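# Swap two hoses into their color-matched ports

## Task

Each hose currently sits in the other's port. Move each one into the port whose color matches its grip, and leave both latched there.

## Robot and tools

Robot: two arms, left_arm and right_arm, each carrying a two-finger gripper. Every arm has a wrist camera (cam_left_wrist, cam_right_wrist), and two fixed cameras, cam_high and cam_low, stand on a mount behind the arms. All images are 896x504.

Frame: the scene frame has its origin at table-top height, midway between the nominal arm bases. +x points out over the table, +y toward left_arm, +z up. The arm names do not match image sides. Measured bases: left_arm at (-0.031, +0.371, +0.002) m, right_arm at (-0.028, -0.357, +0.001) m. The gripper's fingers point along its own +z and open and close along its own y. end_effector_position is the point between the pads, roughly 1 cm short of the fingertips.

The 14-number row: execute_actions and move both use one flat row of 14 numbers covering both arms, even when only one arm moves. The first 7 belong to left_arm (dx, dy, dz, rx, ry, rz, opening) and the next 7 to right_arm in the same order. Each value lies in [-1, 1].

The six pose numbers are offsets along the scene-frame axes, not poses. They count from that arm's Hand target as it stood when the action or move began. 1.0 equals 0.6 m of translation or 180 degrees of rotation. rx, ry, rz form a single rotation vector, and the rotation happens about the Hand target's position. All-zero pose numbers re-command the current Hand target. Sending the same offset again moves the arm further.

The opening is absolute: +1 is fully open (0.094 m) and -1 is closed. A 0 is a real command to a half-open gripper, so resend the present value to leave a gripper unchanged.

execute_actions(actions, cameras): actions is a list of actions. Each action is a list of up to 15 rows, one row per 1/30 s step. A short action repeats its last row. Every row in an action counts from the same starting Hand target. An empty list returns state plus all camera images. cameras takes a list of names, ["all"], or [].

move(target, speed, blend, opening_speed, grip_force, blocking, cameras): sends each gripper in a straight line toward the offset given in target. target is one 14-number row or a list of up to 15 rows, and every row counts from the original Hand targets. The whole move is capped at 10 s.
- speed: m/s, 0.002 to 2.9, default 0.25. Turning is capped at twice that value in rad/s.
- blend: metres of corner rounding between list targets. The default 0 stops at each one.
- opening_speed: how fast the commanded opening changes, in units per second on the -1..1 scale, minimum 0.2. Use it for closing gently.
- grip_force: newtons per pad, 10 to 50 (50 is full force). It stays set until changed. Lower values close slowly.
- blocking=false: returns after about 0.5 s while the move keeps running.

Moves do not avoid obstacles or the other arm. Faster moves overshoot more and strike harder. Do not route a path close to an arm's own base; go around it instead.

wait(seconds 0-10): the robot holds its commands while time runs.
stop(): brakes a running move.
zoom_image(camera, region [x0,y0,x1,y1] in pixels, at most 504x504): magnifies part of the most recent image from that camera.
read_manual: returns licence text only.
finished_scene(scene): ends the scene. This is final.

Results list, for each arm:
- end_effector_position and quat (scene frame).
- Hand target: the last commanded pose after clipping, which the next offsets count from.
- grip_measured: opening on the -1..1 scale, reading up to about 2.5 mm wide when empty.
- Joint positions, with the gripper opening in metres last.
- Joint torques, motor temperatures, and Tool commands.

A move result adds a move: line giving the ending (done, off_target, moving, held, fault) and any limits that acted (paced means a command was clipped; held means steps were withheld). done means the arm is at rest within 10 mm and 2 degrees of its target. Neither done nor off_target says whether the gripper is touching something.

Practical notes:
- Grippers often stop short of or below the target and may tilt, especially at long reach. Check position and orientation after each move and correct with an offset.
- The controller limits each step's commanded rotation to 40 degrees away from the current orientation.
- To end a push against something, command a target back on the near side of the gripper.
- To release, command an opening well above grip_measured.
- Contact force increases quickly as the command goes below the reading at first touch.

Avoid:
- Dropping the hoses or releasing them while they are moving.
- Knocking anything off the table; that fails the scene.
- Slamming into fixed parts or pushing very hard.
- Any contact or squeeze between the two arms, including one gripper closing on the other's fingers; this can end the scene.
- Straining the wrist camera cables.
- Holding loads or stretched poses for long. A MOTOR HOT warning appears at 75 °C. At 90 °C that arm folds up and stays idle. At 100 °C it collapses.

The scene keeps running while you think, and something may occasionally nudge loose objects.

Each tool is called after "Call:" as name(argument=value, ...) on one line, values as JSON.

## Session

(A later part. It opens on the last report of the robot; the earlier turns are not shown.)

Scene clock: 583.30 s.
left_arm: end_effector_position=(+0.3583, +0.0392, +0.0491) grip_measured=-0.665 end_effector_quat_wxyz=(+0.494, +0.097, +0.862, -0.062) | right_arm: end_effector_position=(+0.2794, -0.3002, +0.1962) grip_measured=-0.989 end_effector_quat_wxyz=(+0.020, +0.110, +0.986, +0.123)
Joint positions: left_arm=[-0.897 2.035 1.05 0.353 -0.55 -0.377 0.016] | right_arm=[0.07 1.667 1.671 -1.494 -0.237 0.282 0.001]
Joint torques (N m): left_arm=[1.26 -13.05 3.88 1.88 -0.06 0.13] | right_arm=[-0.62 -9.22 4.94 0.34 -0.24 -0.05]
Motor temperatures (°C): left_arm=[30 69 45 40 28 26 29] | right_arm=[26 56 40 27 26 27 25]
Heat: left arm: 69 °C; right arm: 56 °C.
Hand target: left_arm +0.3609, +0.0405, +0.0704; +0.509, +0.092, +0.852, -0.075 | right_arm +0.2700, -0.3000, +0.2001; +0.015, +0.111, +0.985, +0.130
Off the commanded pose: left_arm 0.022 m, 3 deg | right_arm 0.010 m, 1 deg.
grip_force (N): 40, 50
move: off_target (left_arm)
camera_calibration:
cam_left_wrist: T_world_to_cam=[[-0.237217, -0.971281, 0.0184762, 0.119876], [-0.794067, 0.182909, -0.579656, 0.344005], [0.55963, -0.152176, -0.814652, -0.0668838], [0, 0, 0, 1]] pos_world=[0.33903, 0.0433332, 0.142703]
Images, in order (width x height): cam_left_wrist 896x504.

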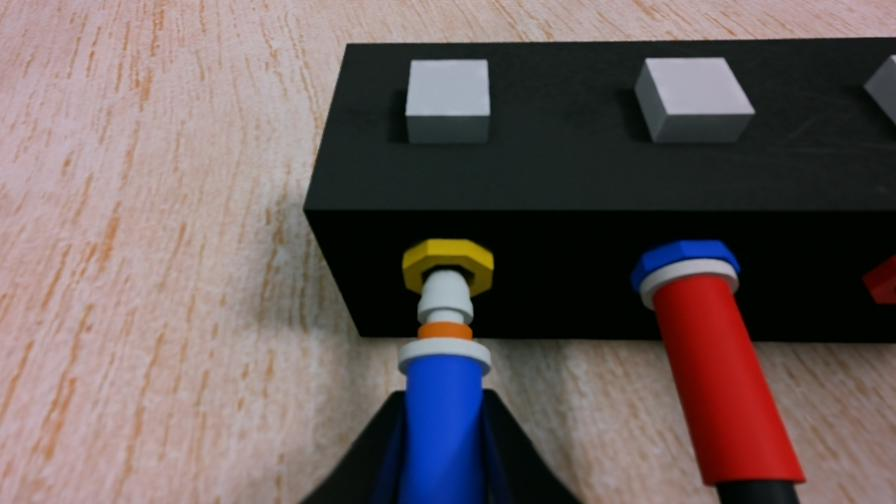

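Call:
move(target=[0.02, -0.0045, 0.0, 0, 0, 0, -1.0, 0, 0, 0, 0, 0, 0, -1.0], speed=0.05, cameras=["cam_left_wrist"])

Call:
zoom_image(camera="cam_left_wrist", region=[340, 200, 560, 400])

Scene clock: 591.53 s.
left_arm: end_effector_position=(+0.3606, +0.0394, +0.0487) grip_measured=-0.665 end_effector_quat_wxyz=(+0.492, +0.103, +0.862, -0.066) | right_arm: end_effector_position=(+0.2794, -0.3002, +0.1962) grip_measured=-0.989 end_effector_quat_wxyz=(+0.020, +0.110, +0.986, +0.123)
Joint positions: left_arm=[-0.886 2.035 1.05 0.358 -0.527 -0.364 0.016] | right_arm=[0.07 1.667 1.671 -1.494 -0.237 0.282 0.001]
Joint torques (N m): left_arm=[2.13 -11.04 6.99 1.78 -0.11 0.13] | right_arm=[-0.62 -9.21 4.97 0.34 -0.24 -0.06]
Motor temperatures (°C): left_arm=[30 73 45 40 28 26 29] | right_arm=[26 55 40 27 26 27 25]
Heat: left arm: 73 °C; right arm: 55 °C.
Hand target: left_arm +0.3729, +0.0378, +0.0705; +0.509, +0.092, +0.852, -0.075 | right_arm +0.2700, -0.3000, +0.2001; +0.015, +0.111, +0.985, +0.130
Off the commanded pose: left_arm 0.025 m, 3 deg | right_arm 0.010 m, 1 deg.
grip_force (N): 40, 50
move: off_target (left_arm)
camera_calibration:
cam_left_wrist: T_world_to_cam=[[-0.2512, -0.967716, 0.0205876, 0.125447], [-0.794057, 0.193865, -0.576099, 0.344948], [0.553509, -0.161064, -0.817121, -0.0657655], [0, 0, 0, 1]] pos_world=[0.341822, 0.043931, 0.142403]
Images, in order (width x height): cam_left_wrist 896x504.

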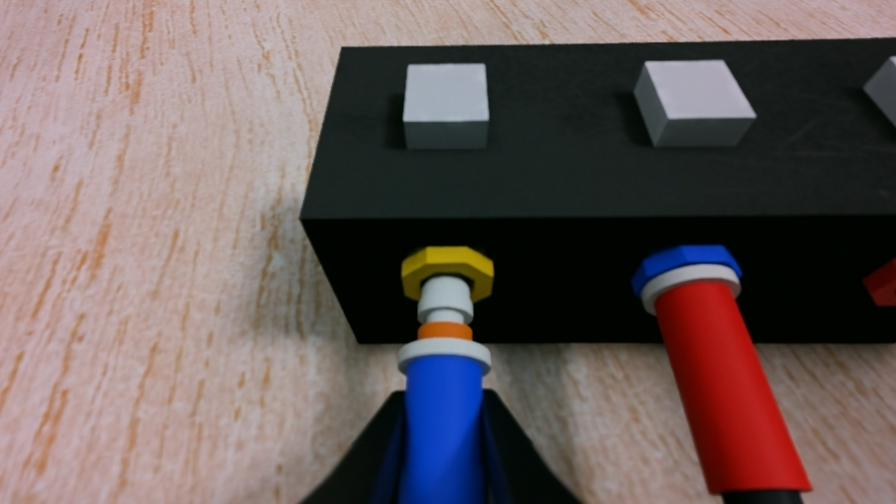

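Scaled by 2.291.

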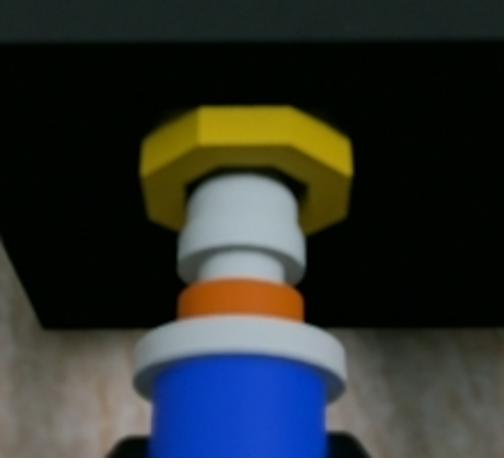

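Call:
move(target=[0.0244, -0.0055, -0.005, 0, 0, 0, -1.0, 0, 0, 0, 0, 0, 0, -1.0], speed=0.06, cameras=["cam_left_wrist"])

Call:
zoom_image(camera="cam_left_wrist", region=[340, 200, 560, 400])

Scene clock: 595.27 s.
left_arm: end_effector_position=(+0.3617, +0.0388, +0.0491) grip_measured=-0.665 end_effector_quat_wxyz=(+0.485, +0.111, +0.865, -0.058) | right_arm: end_effector_position=(+0.2794, -0.3002, +0.1962) grip_measured=-0.989 end_effector_quat_wxyz=(+0.020, +0.110, +0.986, +0.123)
Joint positions: left_arm=[-0.884 2.035 1.072 0.315 -0.523 -0.352 0.016] | right_arm=[0.07 1.667 1.671 -1.494 -0.237 0.282 0.001]
Joint torques (N m): left_arm=[4.07 -8.23 8.85 2.16 0.05 0.14] | right_arm=[-0.61 -9.2 4.98 0.34 -0.24 -0.05]
Motor temperatures (°C): left_arm=[30 73 45 40 28 26 29] | right_arm=[26 55 40 27 26 27 25]
Heat: left arm: 73 °C; right arm: 55 °C.
Hand target: left_arm +0.3875, +0.0344, +0.0675; +0.509, +0.092, +0.852, -0.075 | right_arm +0.2700, -0.3000, +0.2001; +0.015, +0.111, +0.985, +0.130
Off the commanded pose: left_arm 0.032 m, 4 deg | right_arm 0.010 m, 1 deg.
grip_force (N): 40, 50
move: off_target (left_arm)
camera_calibration:
cam_left_wrist: T_world_to_cam=[[-0.257593, -0.966253, 0.000707866, 0.128321], [-0.79961, 0.212756, -0.561568, 0.346749], [0.542467, -0.145222, -0.82743, -0.0622752], [0, 0, 0, 1]] pos_world=[0.344101, 0.0411736, 0.143104]
Images, in order (width x height): cam_left_wrist 896x504.

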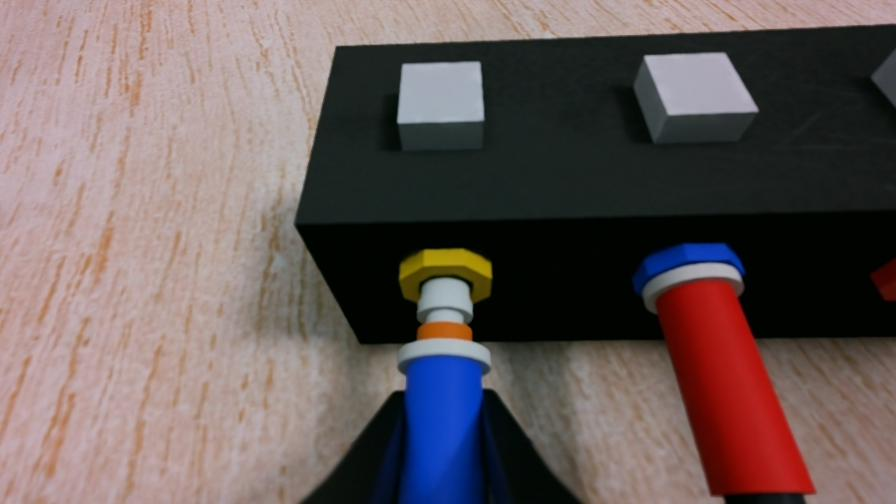

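Scaled by 2.291.

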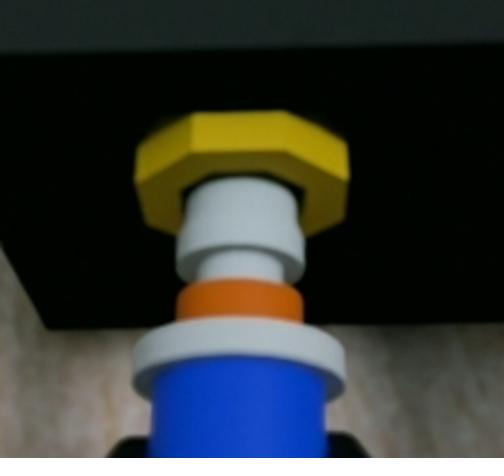

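Call:
move(target=[-0.0162, 0.0037, 0.01, 0, 0, 0, -1.0, 0, 0, 0, 0, 0, 0, -1.0], speed=0.06, cameras=["cam_left_wrist"])

Call:
zoom_image(camera="cam_left_wrist", region=[340, 200, 560, 400])

Scene clock: 622.00 s.
left_arm: end_effector_position=(+0.3617, +0.0390, +0.0492) grip_measured=-0.665 end_effector_quat_wxyz=(+0.485, +0.111, +0.865, -0.057) | right_arm: end_effector_position=(+0.2794, -0.3002, +0.1962) grip_measured=-0.989 end_effector_quat_wxyz=(+0.020, +0.110, +0.986, +0.123)
Joint positions: left_arm=[-0.884 2.034 1.072 0.313 -0.524 -0.352 0.016] | right_arm=[0.07 1.667 1.671 -1.494 -0.237 0.282 0.001]
Joint torques (N m): left_arm=[2.66 -10.81 6.9 2.02 -0.08 0.06] | right_arm=[-0.62 -9.22 4.94 0.34 -0.23 -0.06]
Motor temperatures (°C): left_arm=[30 68 46 42 28 26 29] | right_arm=[26 54 40 26 26 27 25]
Heat: left arm: 68 °C; right arm: 54 °C.
Hand target: left_arm +0.3778, +0.0367, +0.0734; +0.509, +0.092, +0.852, -0.075 | right_arm +0.2700, -0.3000, +0.2001; +0.015, +0.111, +0.985, +0.130
Off the commanded pose: left_arm 0.029 m, 4 deg | right_arm 0.010 m, 1 deg.
grip_force (N): 40, 50
move: off_target (left_arm)
camera_calibration:
cam_left_wrist: T_world_to_cam=[[-0.257237, -0.966348, -0.000441583, 0.12844], [-0.799724, 0.213139, -0.56126, 0.346683], [0.542467, -0.144024, -0.82764, -0.0621427], [0, 0, 0, 1]] pos_world=[0.344, 0.0412758, 0.143204]
Images, in order (width x height): cam_left_wrist 896x504.

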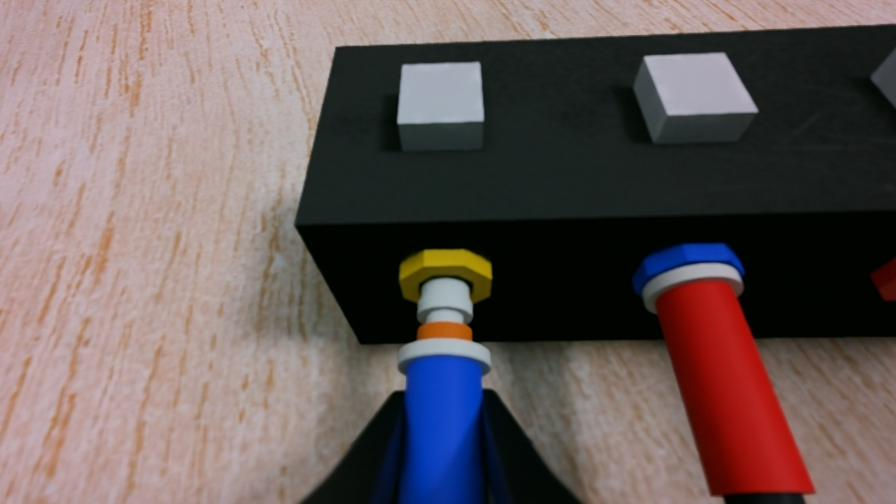

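Scaled by 2.291.

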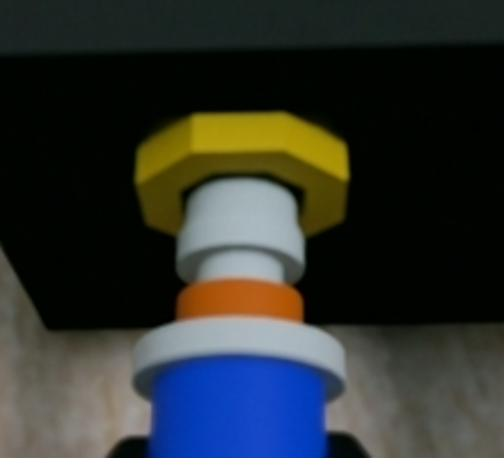

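Call:
execute_actions(actions=[])

Call:
zoom_image(camera="cam_high", region=[420, 215, 500, 275])

Scene clock: 626.63 s.
left_arm: end_effector_position=(+0.3617, +0.0390, +0.0492) grip_measured=-0.665 end_effector_quat_wxyz=(+0.485, +0.111, +0.865, -0.057) | right_arm: end_effector_position=(+0.2794, -0.3002, +0.1962) grip_measured=-0.989 end_effector_quat_wxyz=(+0.020, +0.110, +0.986, +0.123)
Joint positions: left_arm=[-0.884 2.034 1.072 0.313 -0.524 -0.352 0.016] | right_arm=[0.07 1.667 1.671 -1.494 -0.237 0.282 0.001]
Joint velocities: within noise
Joint torques (N m): left_arm=[2.66 -10.81 6.9 2.02 -0.08 0.06] | right_arm=[-0.59 -9.2 4.96 0.34 -0.24 -0.06]
Motor temperatures (°C): left_arm=[30 68 46 42 28 26 29] | right_arm=[26 54 40 26 26 27 25]
Heat: left arm: 68 °C; right arm: 54 °C.
Hand target: left_arm +0.3778, +0.0367, +0.0734; +0.509, +0.092, +0.852, -0.075 | right_arm +0.2700, -0.3000, +0.2001; +0.015, +0.111, +0.985, +0.130
Tool commands: left_gripper/opening=-1.0 right_gripper/opening=-1.0
Off the commanded pose: left_arm 0.029 m, 4 deg | right_arm 0.010 m, 1 deg.
grip_force (N): 40, 50
camera_calibration:
cam_left_wrist: T_world_to_cam=[[-0.257237, -0.966348, -0.000441583, 0.12844], [-0.799724, 0.213139, -0.56126, 0.346683], [0.542467, -0.144024, -0.82764, -0.0621427], [0, 0, 0, 1]] pos_world=[0.344, 0.0412758, 0.143204]
cam_right_wrist: T_world_to_cam=[[-0.209061, -0.946158, -0.247139, -0.175956], [-0.917799, 0.102609, 0.383557, 0.250228], [-0.337547, 0.307011, -0.889835, 0.449961], [0, 0, 0, 1]] pos_world=[0.344757, -0.330301, 0.260929]

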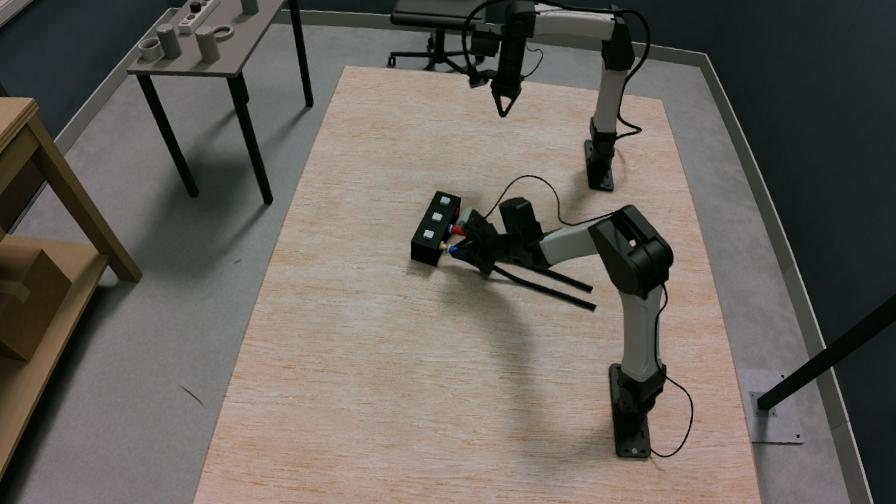

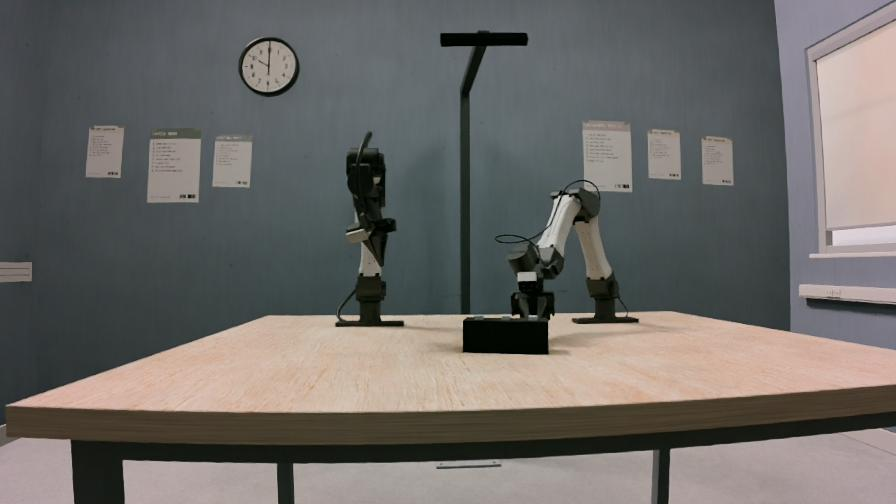

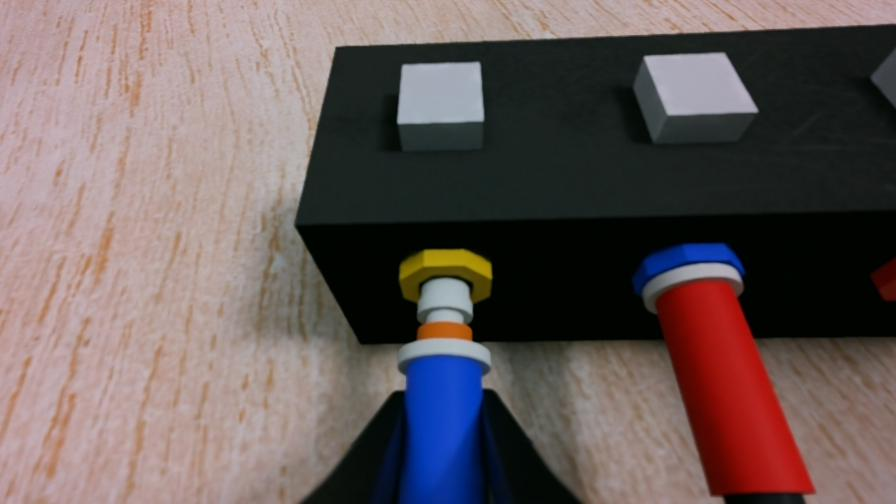

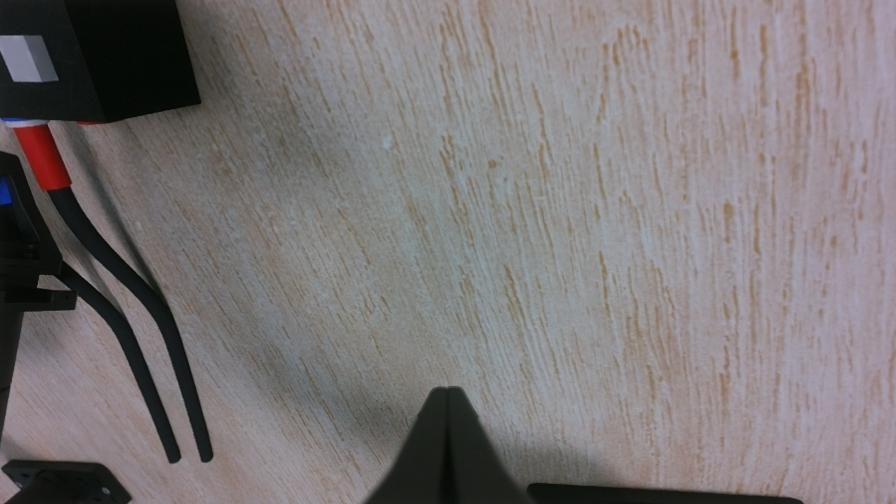

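Scaled by 6.300.

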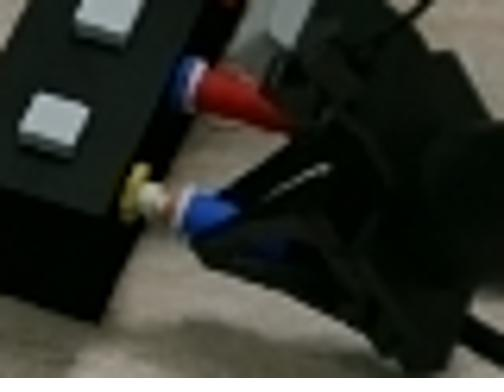

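Call:
move(target=[0.065, -0.0148, -0.008, -0.0014, -0.0059, 0.0044, -1.0, 0, 0, 0, 0, 0, 0, -1.0], speed=0.06, cameras=["cam_left_wrist"])

Call:
zoom_image(camera="cam_left_wrist", region=[340, 200, 560, 400])

Scene clock: 634.00 s.
left_arm: end_effector_position=(+0.3731, +0.0353, +0.0481) grip_measured=-0.665 end_effector_quat_wxyz=(+0.475, +0.120, +0.871, -0.044) | right_arm: end_effector_position=(+0.2794, -0.3002, +0.1962) grip_measured=-0.989 end_effector_quat_wxyz=(+0.020, +0.110, +0.986, +0.123)
Joint positions: left_arm=[-0.87 2.068 1.149 0.241 -0.518 -0.333 0.016] | right_arm=[0.07 1.667 1.671 -1.494 -0.237 0.282 0.001]
Joint torques (N m): left_arm=[5.98 -6.32 10.18 2.72 0.09 0.2] | right_arm=[-0.61 -9.21 4.94 0.33 -0.24 -0.06]
Motor temperatures (°C): left_arm=[30 68 46 43 28 26 29] | right_arm=[26 54 40 26 26 27 25]
Heat: left arm: 68 °C; right arm: 54 °C.
Hand target: left_arm +0.4167, +0.0277, +0.0687; +0.518, +0.086, +0.848, -0.073 | right_arm +0.2700, -0.3000, +0.2001; +0.015, +0.111, +0.985, +0.130
Off the commanded pose: left_arm 0.049 m, 8 deg | right_arm 0.010 m, 1 deg.
grip_force (N): 40, 50
move: off_target (left_arm)
camera_calibration:
cam_left_wrist: T_world_to_cam=[[-0.258452, -0.965581, -0.0292535, 0.129607], [-0.80933, 0.232964, -0.539177, 0.35777], [0.527434, -0.115676, -0.841684, -0.0644955], [0, 0, 0, 1]] pos_world=[0.357068, 0.0343379, 0.142408]
Images, in order (width x height): cam_left_wrist 896x504.

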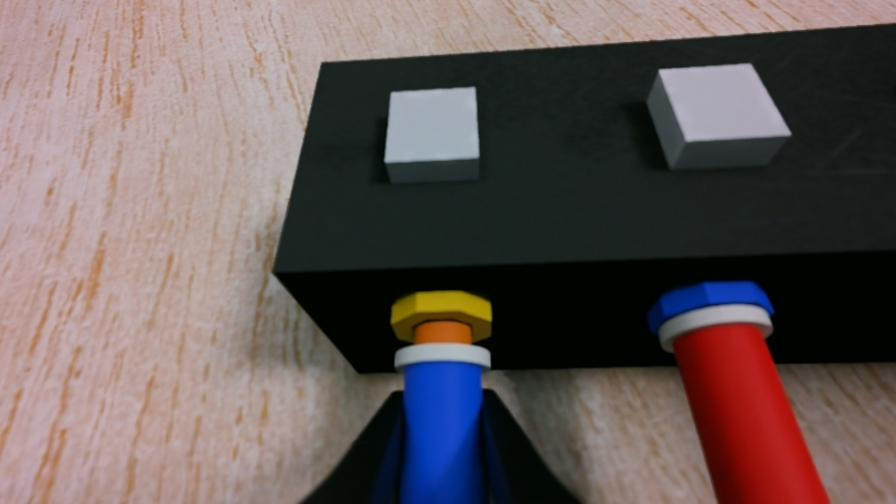

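Scaled by 2.291.

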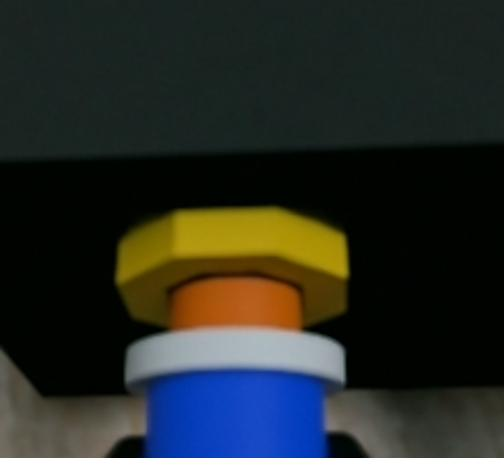

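Call:
move(target=[[-0.0645, 0.0022, -0.0178, 0, 0, 0, -1.0, 0, 0, 0, 0, 0, 0, -1.0], [-0.0645, 0.0022, -0.0178, 0, 0, 0, -0.5, 0, 0, 0, 0, 0, 0, -1.0]], speed=0.06, opening_speed=0.3, cameras=["cam_left_wrist"])

Scene clock: 641.73 s.
left_arm: end_effector_position=(+0.3720, +0.0333, +0.0487) grip_measured=-0.502 end_effector_quat_wxyz=(+0.501, +0.101, +0.858, -0.057) | right_arm: end_effector_position=(+0.2794, -0.3002, +0.1962) grip_measured=-0.989 end_effector_quat_wxyz=(+0.020, +0.110, +0.986, +0.123)
Joint positions: left_arm=[-0.883 2.079 1.105 0.359 -0.548 -0.348 0.023] | right_arm=[0.07 1.667 1.671 -1.494 -0.237 0.282 0.001]
Joint torques (N m): left_arm=[0.73 -9.37 5.22 2.22 -0.17 -0.08] | right_arm=[-0.59 -9.2 4.94 0.33 -0.24 -0.06]
Motor temperatures (°C): left_arm=[30 67 48 44 28 26 29] | right_arm=[26 54 40 26 26 27 25]
Heat: left arm: 67 °C; right arm: 54 °C.
Hand target: left_arm +0.3781, +0.0289, +0.0581; +0.518, +0.086, +0.848, -0.073 | right_arm +0.2700, -0.3000, +0.2001; +0.015, +0.111, +0.985, +0.130
Off the commanded pose: left_arm 0.012 m, 3 deg | right_arm 0.010 m, 1 deg.
grip_force (N): 40, 50
move: off_target (left_arm); target 2's new opening was sent with left_arm's hand 0.015 m and 5 deg from that target
camera_calibration:
cam_left_wrist: T_world_to_cam=[[-0.239238, -0.970951, 0.00429804, 0.118793], [-0.78435, 0.190647, -0.590296, 0.352365], [0.572329, -0.144592, -0.807175, -0.0810048], [0, 0, 0, 1]] pos_world=[0.351159, 0.0364523, 0.142104]
Images, in order (width x height): cam_left_wrist 896x504.

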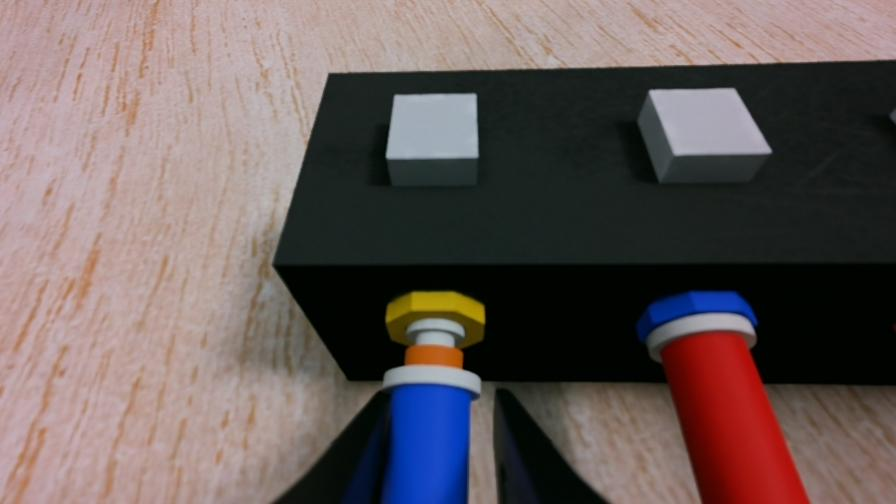

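Call:
move(target=[0, 0, 0, 0, 0, 0, -0.1, 0, 0, 0, 0, 0, 0, -1.0], speed=0.06, opening_speed=0.4, cameras=["cam_left_wrist"])

Scene clock: 646.50 s.
left_arm: end_effector_position=(+0.3746, +0.0302, +0.0547) grip_measured=-0.102 end_effector_quat_wxyz=(+0.511, +0.095, +0.852, -0.066) | right_arm: end_effector_position=(+0.2794, -0.3002, +0.1962) grip_measured=-0.989 end_effector_quat_wxyz=(+0.020, +0.110, +0.986, +0.123)
Joint positions: left_arm=[-0.883 2.079 1.105 0.392 -0.548 -0.348 0.042] | right_arm=[0.07 1.667 1.671 -1.494 -0.237 0.282 0.001]
Joint torques (N m): left_arm=[0.73 -9.24 5.29 1.97 -0.15 -0.07] | right_arm=[-0.62 -9.22 4.96 0.34 -0.24 -0.06]
Motor temperatures (°C): left_arm=[30 66 47 44 28 26 29] | right_arm=[26 54 40 26 26 27 25]
Heat: left arm: 66 °C; right arm: 54 °C.
Hand target: left_arm +0.3780, +0.0289, +0.0581; +0.518, +0.086, +0.848, -0.073 | right_arm +0.2700, -0.3000, +0.2001; +0.015, +0.111, +0.985, +0.130
Off the commanded pose: left_arm 0.005 m, 2 deg | right_arm 0.010 m, 1 deg.
grip_force (N): 40, 50
move: done
camera_calibration:
cam_left_wrist: T_world_to_cam=[[-0.239543, -0.970604, 0.0233957, 0.115477], [-0.771818, 0.175754, -0.611071, 0.355383], [0.588996, -0.164435, -0.79123, -0.0846245], [0, 0, 0, 1]] pos_world=[0.351796, 0.0357077, 0.147505]
Images, in order (width x height): cam_left_wrist 896x504.

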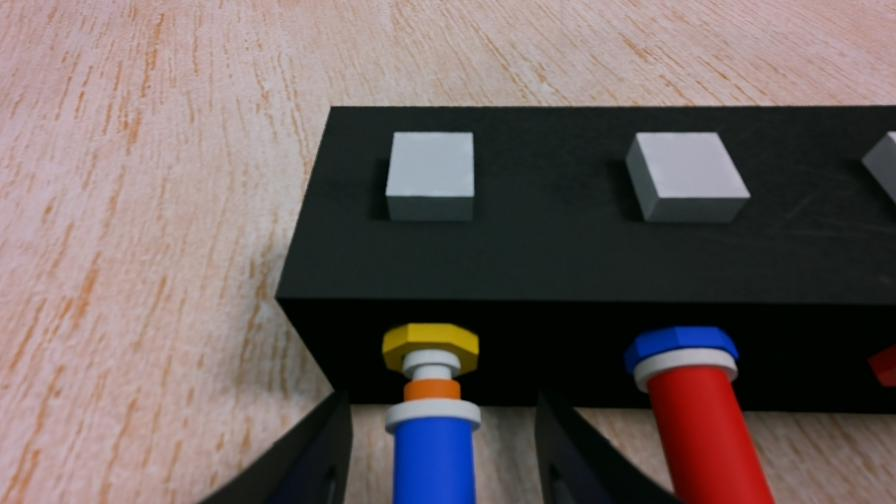

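Call:
move(target=[[-0.0983, 0.0222, 0.0583, 0, 0, 0, -0.04, 0, 0, 0, 0, 0, 0, -1.0], [-0.1077, -0.0767, 0.0598, 0.0014, 0.0059, -0.0044, -0.04, 0, 0, 0, 0, 0, 0, -1.0]], speed=0.12, cameras=["cam_left_wrist"])

Scene clock: 664.97 s.
left_arm: end_effector_position=(+0.3093, -0.0094, +0.0830) grip_measured=-0.042 end_effector_quat_wxyz=(+0.500, +0.105, +0.857, -0.065) | right_arm: end_effector_position=(+0.2794, -0.3002, +0.1962) grip_measured=-0.989 end_effector_quat_wxyz=(+0.020, +0.110, +0.986, +0.123)
Joint positions: left_arm=[-1.069 1.988 1.154 0.149 -0.679 -0.482 0.045] | right_arm=[0.07 1.667 1.671 -1.494 -0.237 0.282 0.001]
Joint torques (N m): left_arm=[0.13 -8.9 7.82 1.65 -0.33 -0.08] | right_arm=[-0.64 -9.2 4.96 0.34 -0.24 -0.06]
Motor temperatures (°C): left_arm=[30 66 47 41 28 26 28] | right_arm=[26 54 40 26 26 27 25]
Heat: left arm: 66 °C; right arm: 54 °C.
Hand target: left_arm +0.3134, -0.0171, +0.0939; +0.509, +0.092, +0.852, -0.075 | right_arm +0.2700, -0.3000, +0.2001; +0.015, +0.111, +0.985, +0.130
Off the commanded pose: left_arm 0.014 m, 2 deg | right_arm 0.010 m, 1 deg.
grip_force (N): 40, 50
move: off_target (left_arm)
camera_calibration:
cam_left_wrist: T_world_to_cam=[[-0.25442, -0.966971, 0.015445, 0.0660346], [-0.782911, 0.196564, -0.590265, 0.331092], [0.567733, -0.162267, -0.807062, -0.0224375], [0, 0, 0, 1]] pos_world=[0.288755, -0.00486806, 0.176304]
Images, in order (width x height): cam_left_wrist 896x504.

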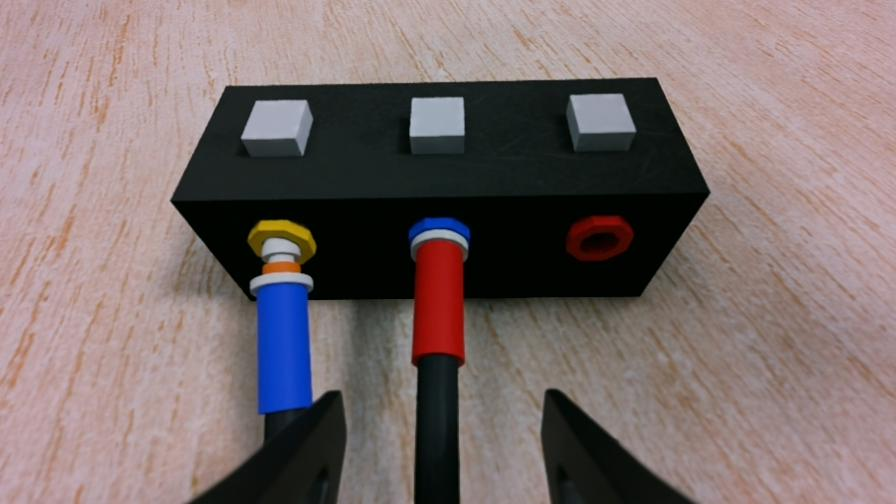

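Call:
move(target=[[0.0862, -0.0207, -0.0498, 0, 0, 0, -0.04, 0.2327, 0.4447, -0.0833, 0.0542, -0.0123, 0, -1.0]], speed=0.15, cameras=["cam_left_wrist", "cam_right_wrist"])

Scene clock: 673.73 s.
left_arm: end_effector_position=(+0.3561, -0.0209, +0.0520) grip_measured=-0.042 end_effector_quat_wxyz=(+0.497, +0.097, +0.860, -0.061) | right_arm: end_effector_position=(+0.4127, -0.0359, +0.1545) grip_measured=-0.989 end_effector_quat_wxyz=(+0.043, +0.105, +0.969, +0.218)
Joint positions: left_arm=[-0.991 2.168 1.294 0.212 -0.629 -0.44 0.045] | right_arm=[0.556 2.55 2.801 -1.478 -0.295 0.803 0.001]
Joint torques (N m): left_arm=[1.18 -10.06 7.68 1.87 -0.07 0.13] | right_arm=[0.16 -11.63 8.55 0.87 -0.24 0.12]
Motor temperatures (°C): left_arm=[30 65 47 41 28 26 28] | right_arm=[26 54 40 26 26 27 25]
Heat: left arm: 65 °C; right arm: 54 °C.
Hand target: left_arm +0.3652, -0.0294, +0.0641; +0.509, +0.092, +0.852, -0.075 | right_arm +0.4096, -0.0332, +0.1499; +0.024, +0.109, +0.970, +0.215
Off the commanded pose: left_arm 0.017 m, 2 deg | right_arm 0.006 m, 2 deg.
grip_force (N): 40, 50
move: off_target (left_arm)
camera_calibration:
cam_left_wrist: T_world_to_cam=[[-0.236845, -0.971411, 0.0162887, 0.0609572], [-0.790013, 0.182805, -0.585202, 0.353771], [0.565494, -0.151471, -0.810724, -0.0746631], [0, 0, 0, 1]] pos_world=[0.336143, -0.0167659, 0.145503]
cam_right_wrist: T_world_to_cam=[[-0.181737, -0.883183, -0.432388, 0.111356], [-0.942599, 0.0311949, 0.332465, 0.377114], [-0.280139, 0.46799, -0.838157, 0.350815], [0, 0, 0, 1]] pos_world=[0.473982, -0.0775945, 0.21681]
Images, in order (width x height): cam_left_wrist 896x504, cam_right_wrist 896x504.

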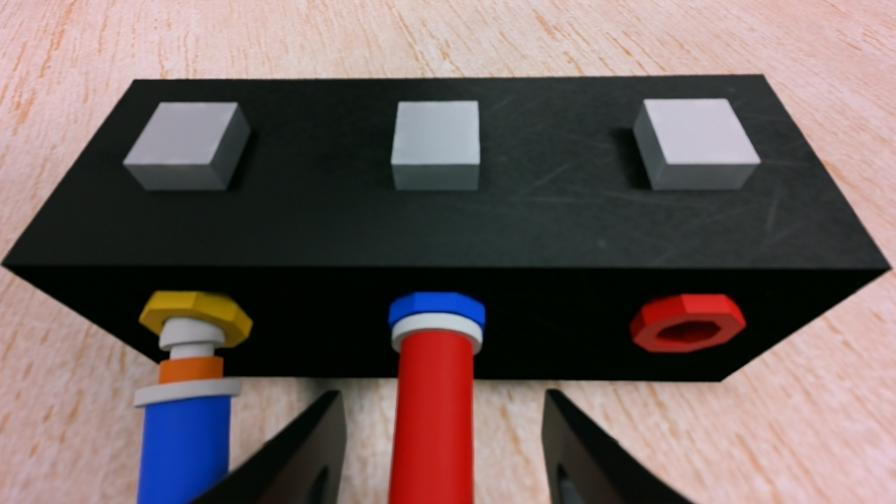

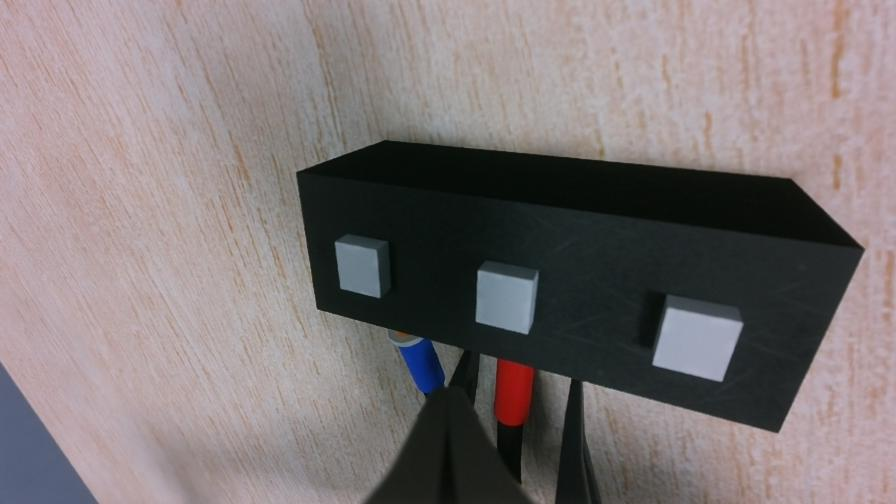

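Call:
move(target=[[0, 0, 0, 0, 0, 0, -1.0, 0, 0, 0, 0, 0, 0, -1.0], [0, 0, 0, 0, 0, 0, -1.0, 0, 0, -0.0767, 0, 0, 0, -1.0]], speed=0.1, cameras=["cam_left_wrist", "cam_right_wrist"])

Scene clock: 679.83 s.
left_arm: end_effector_position=(+0.3560, -0.0193, +0.0516) grip_measured=-0.664 end_effector_quat_wxyz=(+0.498, +0.098, +0.860, -0.055) | right_arm: end_effector_position=(+0.4057, -0.0399, +0.0954) grip_measured=-0.989 end_effector_quat_wxyz=(+0.007, +0.112, +0.974, +0.199)
Joint positions: left_arm=[-0.992 2.168 1.294 0.206 -0.637 -0.437 0.016] | right_arm=[0.552 2.454 2.392 -1.247 -0.308 0.803 0.001]
Joint torques (N m): left_arm=[1.25 -10.1 7.62 1.92 0.03 0.1] | right_arm=[0.51 -15.61 4.68 1.46 -0.12 0.08]
Motor temperatures (°C): left_arm=[30 66 48 40 28 26 28] | right_arm=[26 54 40 26 26 27 25]
Heat: left arm: 66 °C; right arm: 54 °C.
Hand target: left_arm +0.3652, -0.0294, +0.0640; +0.509, +0.092, +0.852, -0.075 | right_arm +0.4096, -0.0331, +0.1040; +0.024, +0.109, +0.970, +0.215
Off the commanded pose: left_arm 0.019 m, 3 deg | right_arm 0.012 m, 3 deg.
grip_force (N): 40, 50
move: off_target (left_arm, right_arm)
camera_calibration:
cam_left_wrist: T_world_to_cam=[[-0.232677, -0.972536, 0.00600635, 0.0614708], [-0.789765, 0.185338, -0.58474, 0.353099], [0.567568, -0.140799, -0.811198, -0.0751949], [0, 0, 0, 1]] pos_world=[0.335846, -0.0162475, 0.145104]
cam_right_wrist: T_world_to_cam=[[-0.21297, -0.896042, -0.389555, 0.0890448], [-0.914392, 0.0422939, 0.402614, 0.372561], [-0.344283, 0.441951, -0.828341, 0.325129], [0, 0, 0, 1]] pos_world=[0.471567, -0.0796602, 0.154007]
Images, in order (width x height): cam_left_wrist 896x504, cam_right_wrist 896x504.

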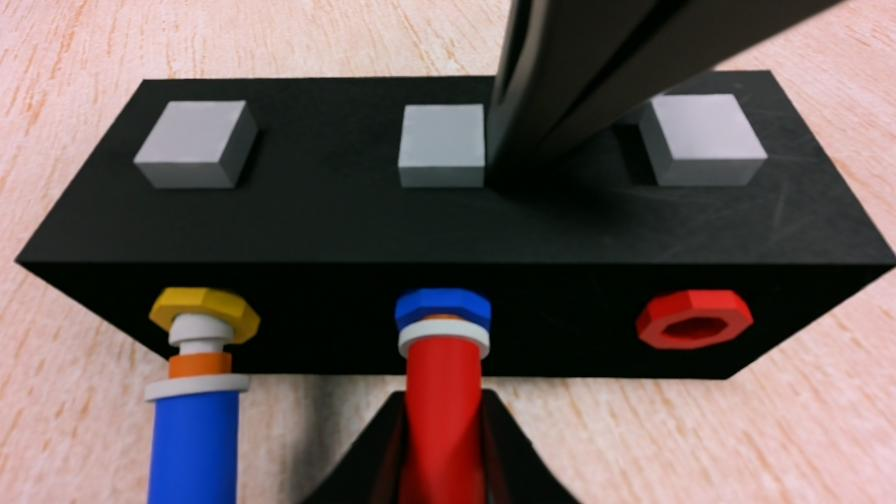

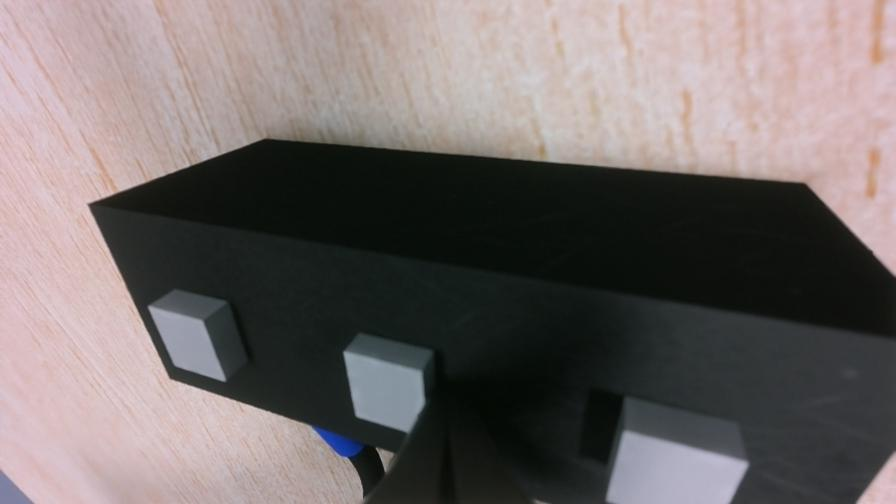

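Call:
move(target=[[0, 0, 0, 0, 0, 0, -1.0, 0, 0, 0.0517, 0, 0, 0, -1.0], [0, 0, 0, 0, 0, 0, -1.0, 0.004, 0.0173, 0.0517, 0, 0, 0, -1.0], [0, 0, 0, 0, 0, 0, -1.0, 0.004, 0.0173, 0.012, 0, 0, 0, -1.0]], speed=0.1, cameras=["cam_left_wrist", "cam_right_wrist"])

Scene clock: 687.87 s.
left_arm: end_effector_position=(+0.3554, -0.0191, +0.0513) grip_measured=-0.664 end_effector_quat_wxyz=(+0.498, +0.098, +0.860, -0.054) | right_arm: end_effector_position=(+0.4135, -0.0237, +0.1024) grip_measured=-0.989 end_effector_quat_wxyz=(+0.015, +0.108, +0.971, +0.212)
Joint positions: left_arm=[-0.993 2.168 1.294 0.203 -0.64 -0.437 0.016] | right_arm=[0.568 2.535 2.561 -1.301 -0.314 0.817 0.001]
Joint torques (N m): left_arm=[1.4 -10.13 7.6 1.94 0.06 0.1] | right_arm=[0.39 -16.46 4.57 1.13 0 0.09]
Motor temperatures (°C): left_arm=[30 66 48 41 28 26 28] | right_arm=[26 56 40 27 26 27 25]
Heat: left arm: 66 °C; right arm: 56 °C.
Hand target: left_arm +0.3652, -0.0294, +0.0640; +0.509, +0.092, +0.852, -0.075 | right_arm +0.4121, -0.0228, +0.1112; +0.024, +0.109, +0.970, +0.215
Off the commanded pose: left_arm 0.019 m, 3 deg | right_arm 0.009 m, 1 deg.
grip_force (N): 40, 50
move: off_target (left_arm)
camera_calibration:
cam_left_wrist: T_world_to_cam=[[-0.231793, -0.972762, 0.00247115, 0.0613567], [-0.790004, 0.186761, -0.583964, 0.352476], [0.567597, -0.137311, -0.811776, -0.0749934], [0, 0, 0, 1]] pos_world=[0.335246, -0.0164408, 0.144804]
cam_right_wrist: T_world_to_cam=[[-0.199611, -0.887674, -0.414957, 0.105262], [-0.922834, 0.0279243, 0.384185, 0.381172], [-0.329444, 0.459624, -0.82475, 0.320443], [0, 0, 0, 1]] pos_world=[0.478338, -0.0644884, 0.161524]
Images, in order (width x height): cam_left_wrist 896x504, cam_right_wrist 896x504.

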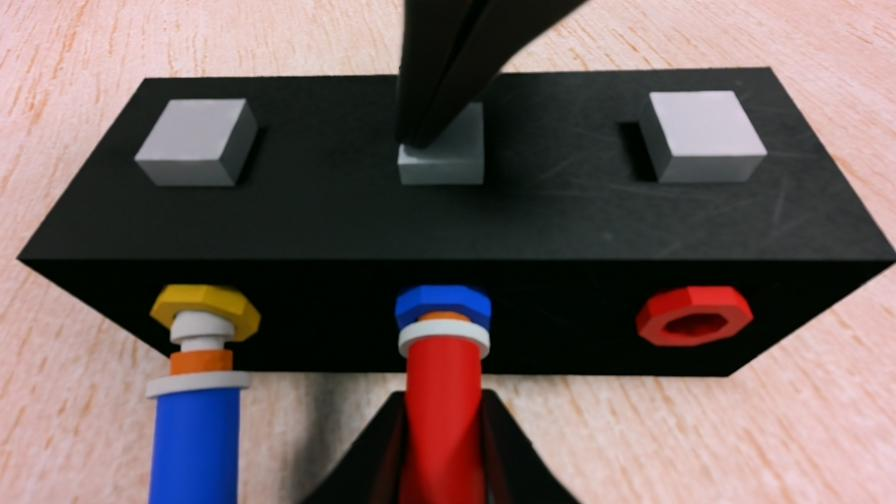

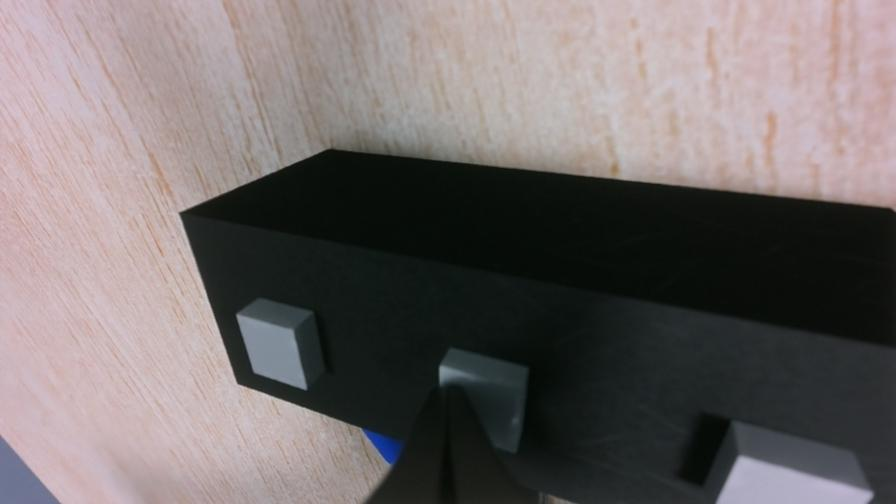

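Call:
move(target=[[0, 0, 0, 0, 0, 0, -1.0, 0, 0, 0.02, 0, 0, 0, -1.0], [0, 0, 0, 0, 0, 0, -1.0, -0.0037, -0.016, 0.02, 0, 0, 0, -1.0], [0, 0, 0, 0, 0, 0, -1.0, -0.0037, -0.016, -0.005, 0, 0, 0, -1.0]], speed=0.1, cameras=["cam_left_wrist", "cam_right_wrist"])

Scene clock: 696.47 s.
left_arm: end_effector_position=(+0.3552, -0.0191, +0.0513) grip_measured=-0.664 end_effector_quat_wxyz=(+0.498, +0.098, +0.860, -0.053) | right_arm: end_effector_position=(+0.4082, -0.0282, +0.1020) grip_measured=-0.989 end_effector_quat_wxyz=(+0.017, +0.107, +0.971, +0.212)
Joint positions: left_arm=[-0.993 2.168 1.294 0.202 -0.641 -0.437 0.016] | right_arm=[0.566 2.465 2.428 -1.235 -0.314 0.814 0.001]
Joint torques (N m): left_arm=[1.44 -10.13 7.6 1.95 0.08 0.1] | right_arm=[-0.73 -15.79 4.6 1.14 -0.05 -0.03]
Motor temperatures (°C): left_arm=[30 66 48 41 28 26 29] | right_arm=[26 62 40 27 26 27 25]
Heat: left arm: 66 °C; right arm: 62 °C.
Hand target: left_arm +0.3652, -0.0294, +0.0641; +0.509, +0.092, +0.852, -0.075 | right_arm +0.4098, -0.0324, +0.1082; +0.024, +0.109, +0.970, +0.215
Off the commanded pose: left_arm 0.019 m, 3 deg | right_arm 0.008 m, 1 deg.
grip_force (N): 40, 50
move: off_target (left_arm)
camera_calibration:
cam_left_wrist: T_world_to_cam=[[-0.231609, -0.972807, 0.00183275, 0.0612444], [-0.789929, 0.186969, -0.583999, 0.35232], [0.567776, -0.136707, -0.811752, -0.0749471], [0, 0, 0, 1]] pos_world=[0.335046, -0.0165397, 0.144804]
cam_right_wrist: T_world_to_cam=[[-0.197913, -0.887385, -0.416387, 0.0995525], [-0.924018, 0.0271271, 0.381384, 0.377345], [-0.32714, 0.46023, -0.825329, 0.319612], [0, 0, 0, 1]] pos_world=[0.472934, -0.0689896, 0.161324]
Images, in order (width x height): cam_left_wrist 896x504, cam_right_wrist 896x504.

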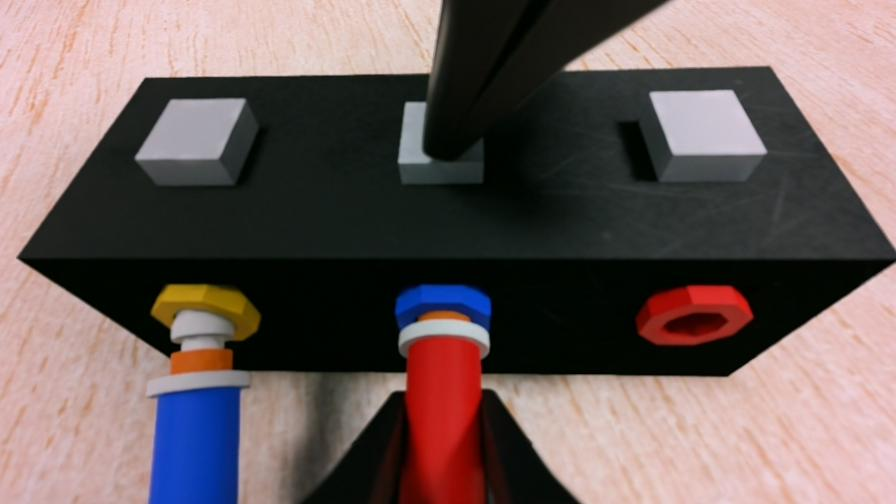

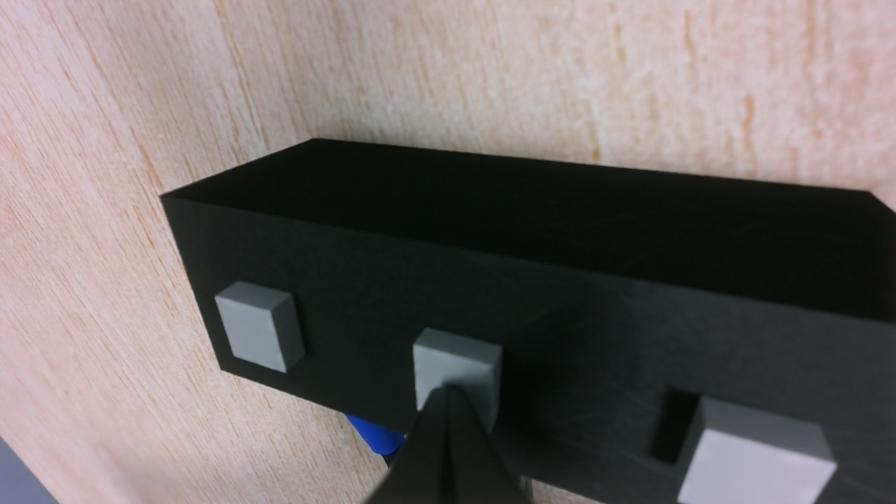

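Call:
move(target=[0, 0, 0, 0, 0, 0, -1.0, -0.007, -0.009, -0.1, -0.024, 0.021, 0, -1.0], speed=0.08, cameras=["cam_left_wrist", "cam_right_wrist"])

Scene clock: 700.33 s.
left_arm: end_effector_position=(+0.3552, -0.0190, +0.0511) grip_measured=-0.664 end_effector_quat_wxyz=(+0.497, +0.099, +0.860, -0.053) | right_arm: end_effector_position=(+0.4141, -0.0222, +0.0984) grip_measured=-0.989 end_effector_quat_wxyz=(+0.031, +0.099, +0.968, +0.230)
Joint positions: left_arm=[-0.993 2.168 1.294 0.202 -0.641 -0.437 0.016] | right_arm=[0.566 2.441 2.354 -1.14 -0.326 0.809 0.001]
Joint torques (N m): left_arm=[1.43 -10.14 7.58 1.95 0.08 0.1] | right_arm=[-0.25 -8.73 2.4 0.84 0.41 -0.04]
Motor temperatures (°C): left_arm=[30 66 48 42 28 26 29] | right_arm=[26 62 40 27 26 27 25]
Heat: left arm: 66 °C; right arm: 62 °C.
Hand target: left_arm +0.3652, -0.0294, +0.0641; +0.509, +0.092, +0.852, -0.075 | right_arm +0.4056, -0.0378, +0.0481; -0.004, +0.115, +0.978, +0.175
Off the commanded pose: left_arm 0.019 m, 3 deg | right_arm 0.053 m, 8 deg.
grip_force (N): 40, 50
move: off_target (left_arm, right_arm)
camera_calibration:
cam_left_wrist: T_world_to_cam=[[-0.231562, -0.972819, 0.00138229, 0.061392], [-0.790211, 0.187267, -0.583522, 0.352214], [0.567402, -0.136214, -0.812096, -0.0749122], [0, 0, 0, 1]] pos_world=[0.335045, -0.0164387, 0.144604]
cam_right_wrist: T_world_to_cam=[[-0.175338, -0.874852, -0.451542, 0.0988457], [-0.936724, 0.00709317, 0.349996, 0.391995], [-0.302992, 0.484338, -0.820739, 0.30583], [0, 0, 0, 1]] pos_world=[0.477187, -0.06443, 0.158443]
Images, in order (width x height): cam_left_wrist 896x504, cam_right_wrist 896x504.

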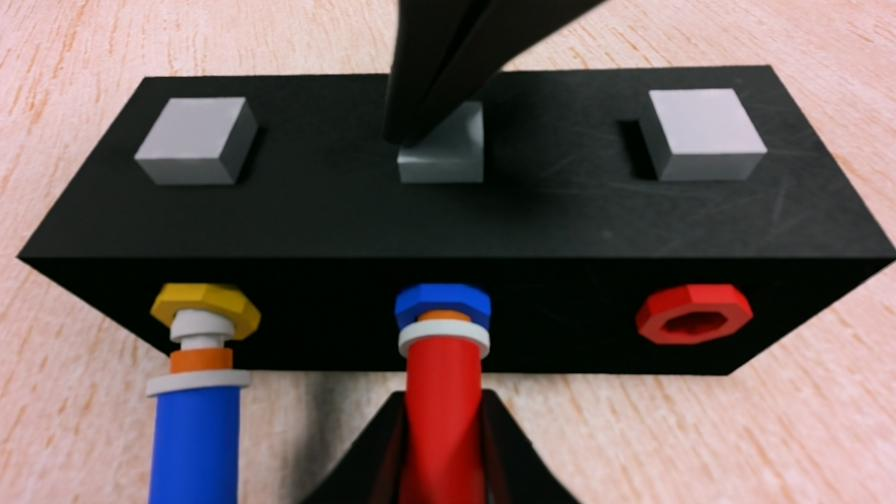

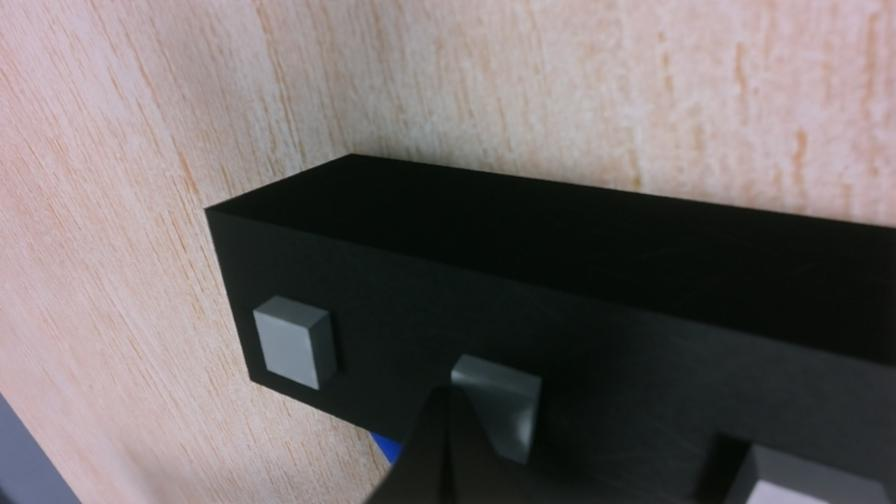

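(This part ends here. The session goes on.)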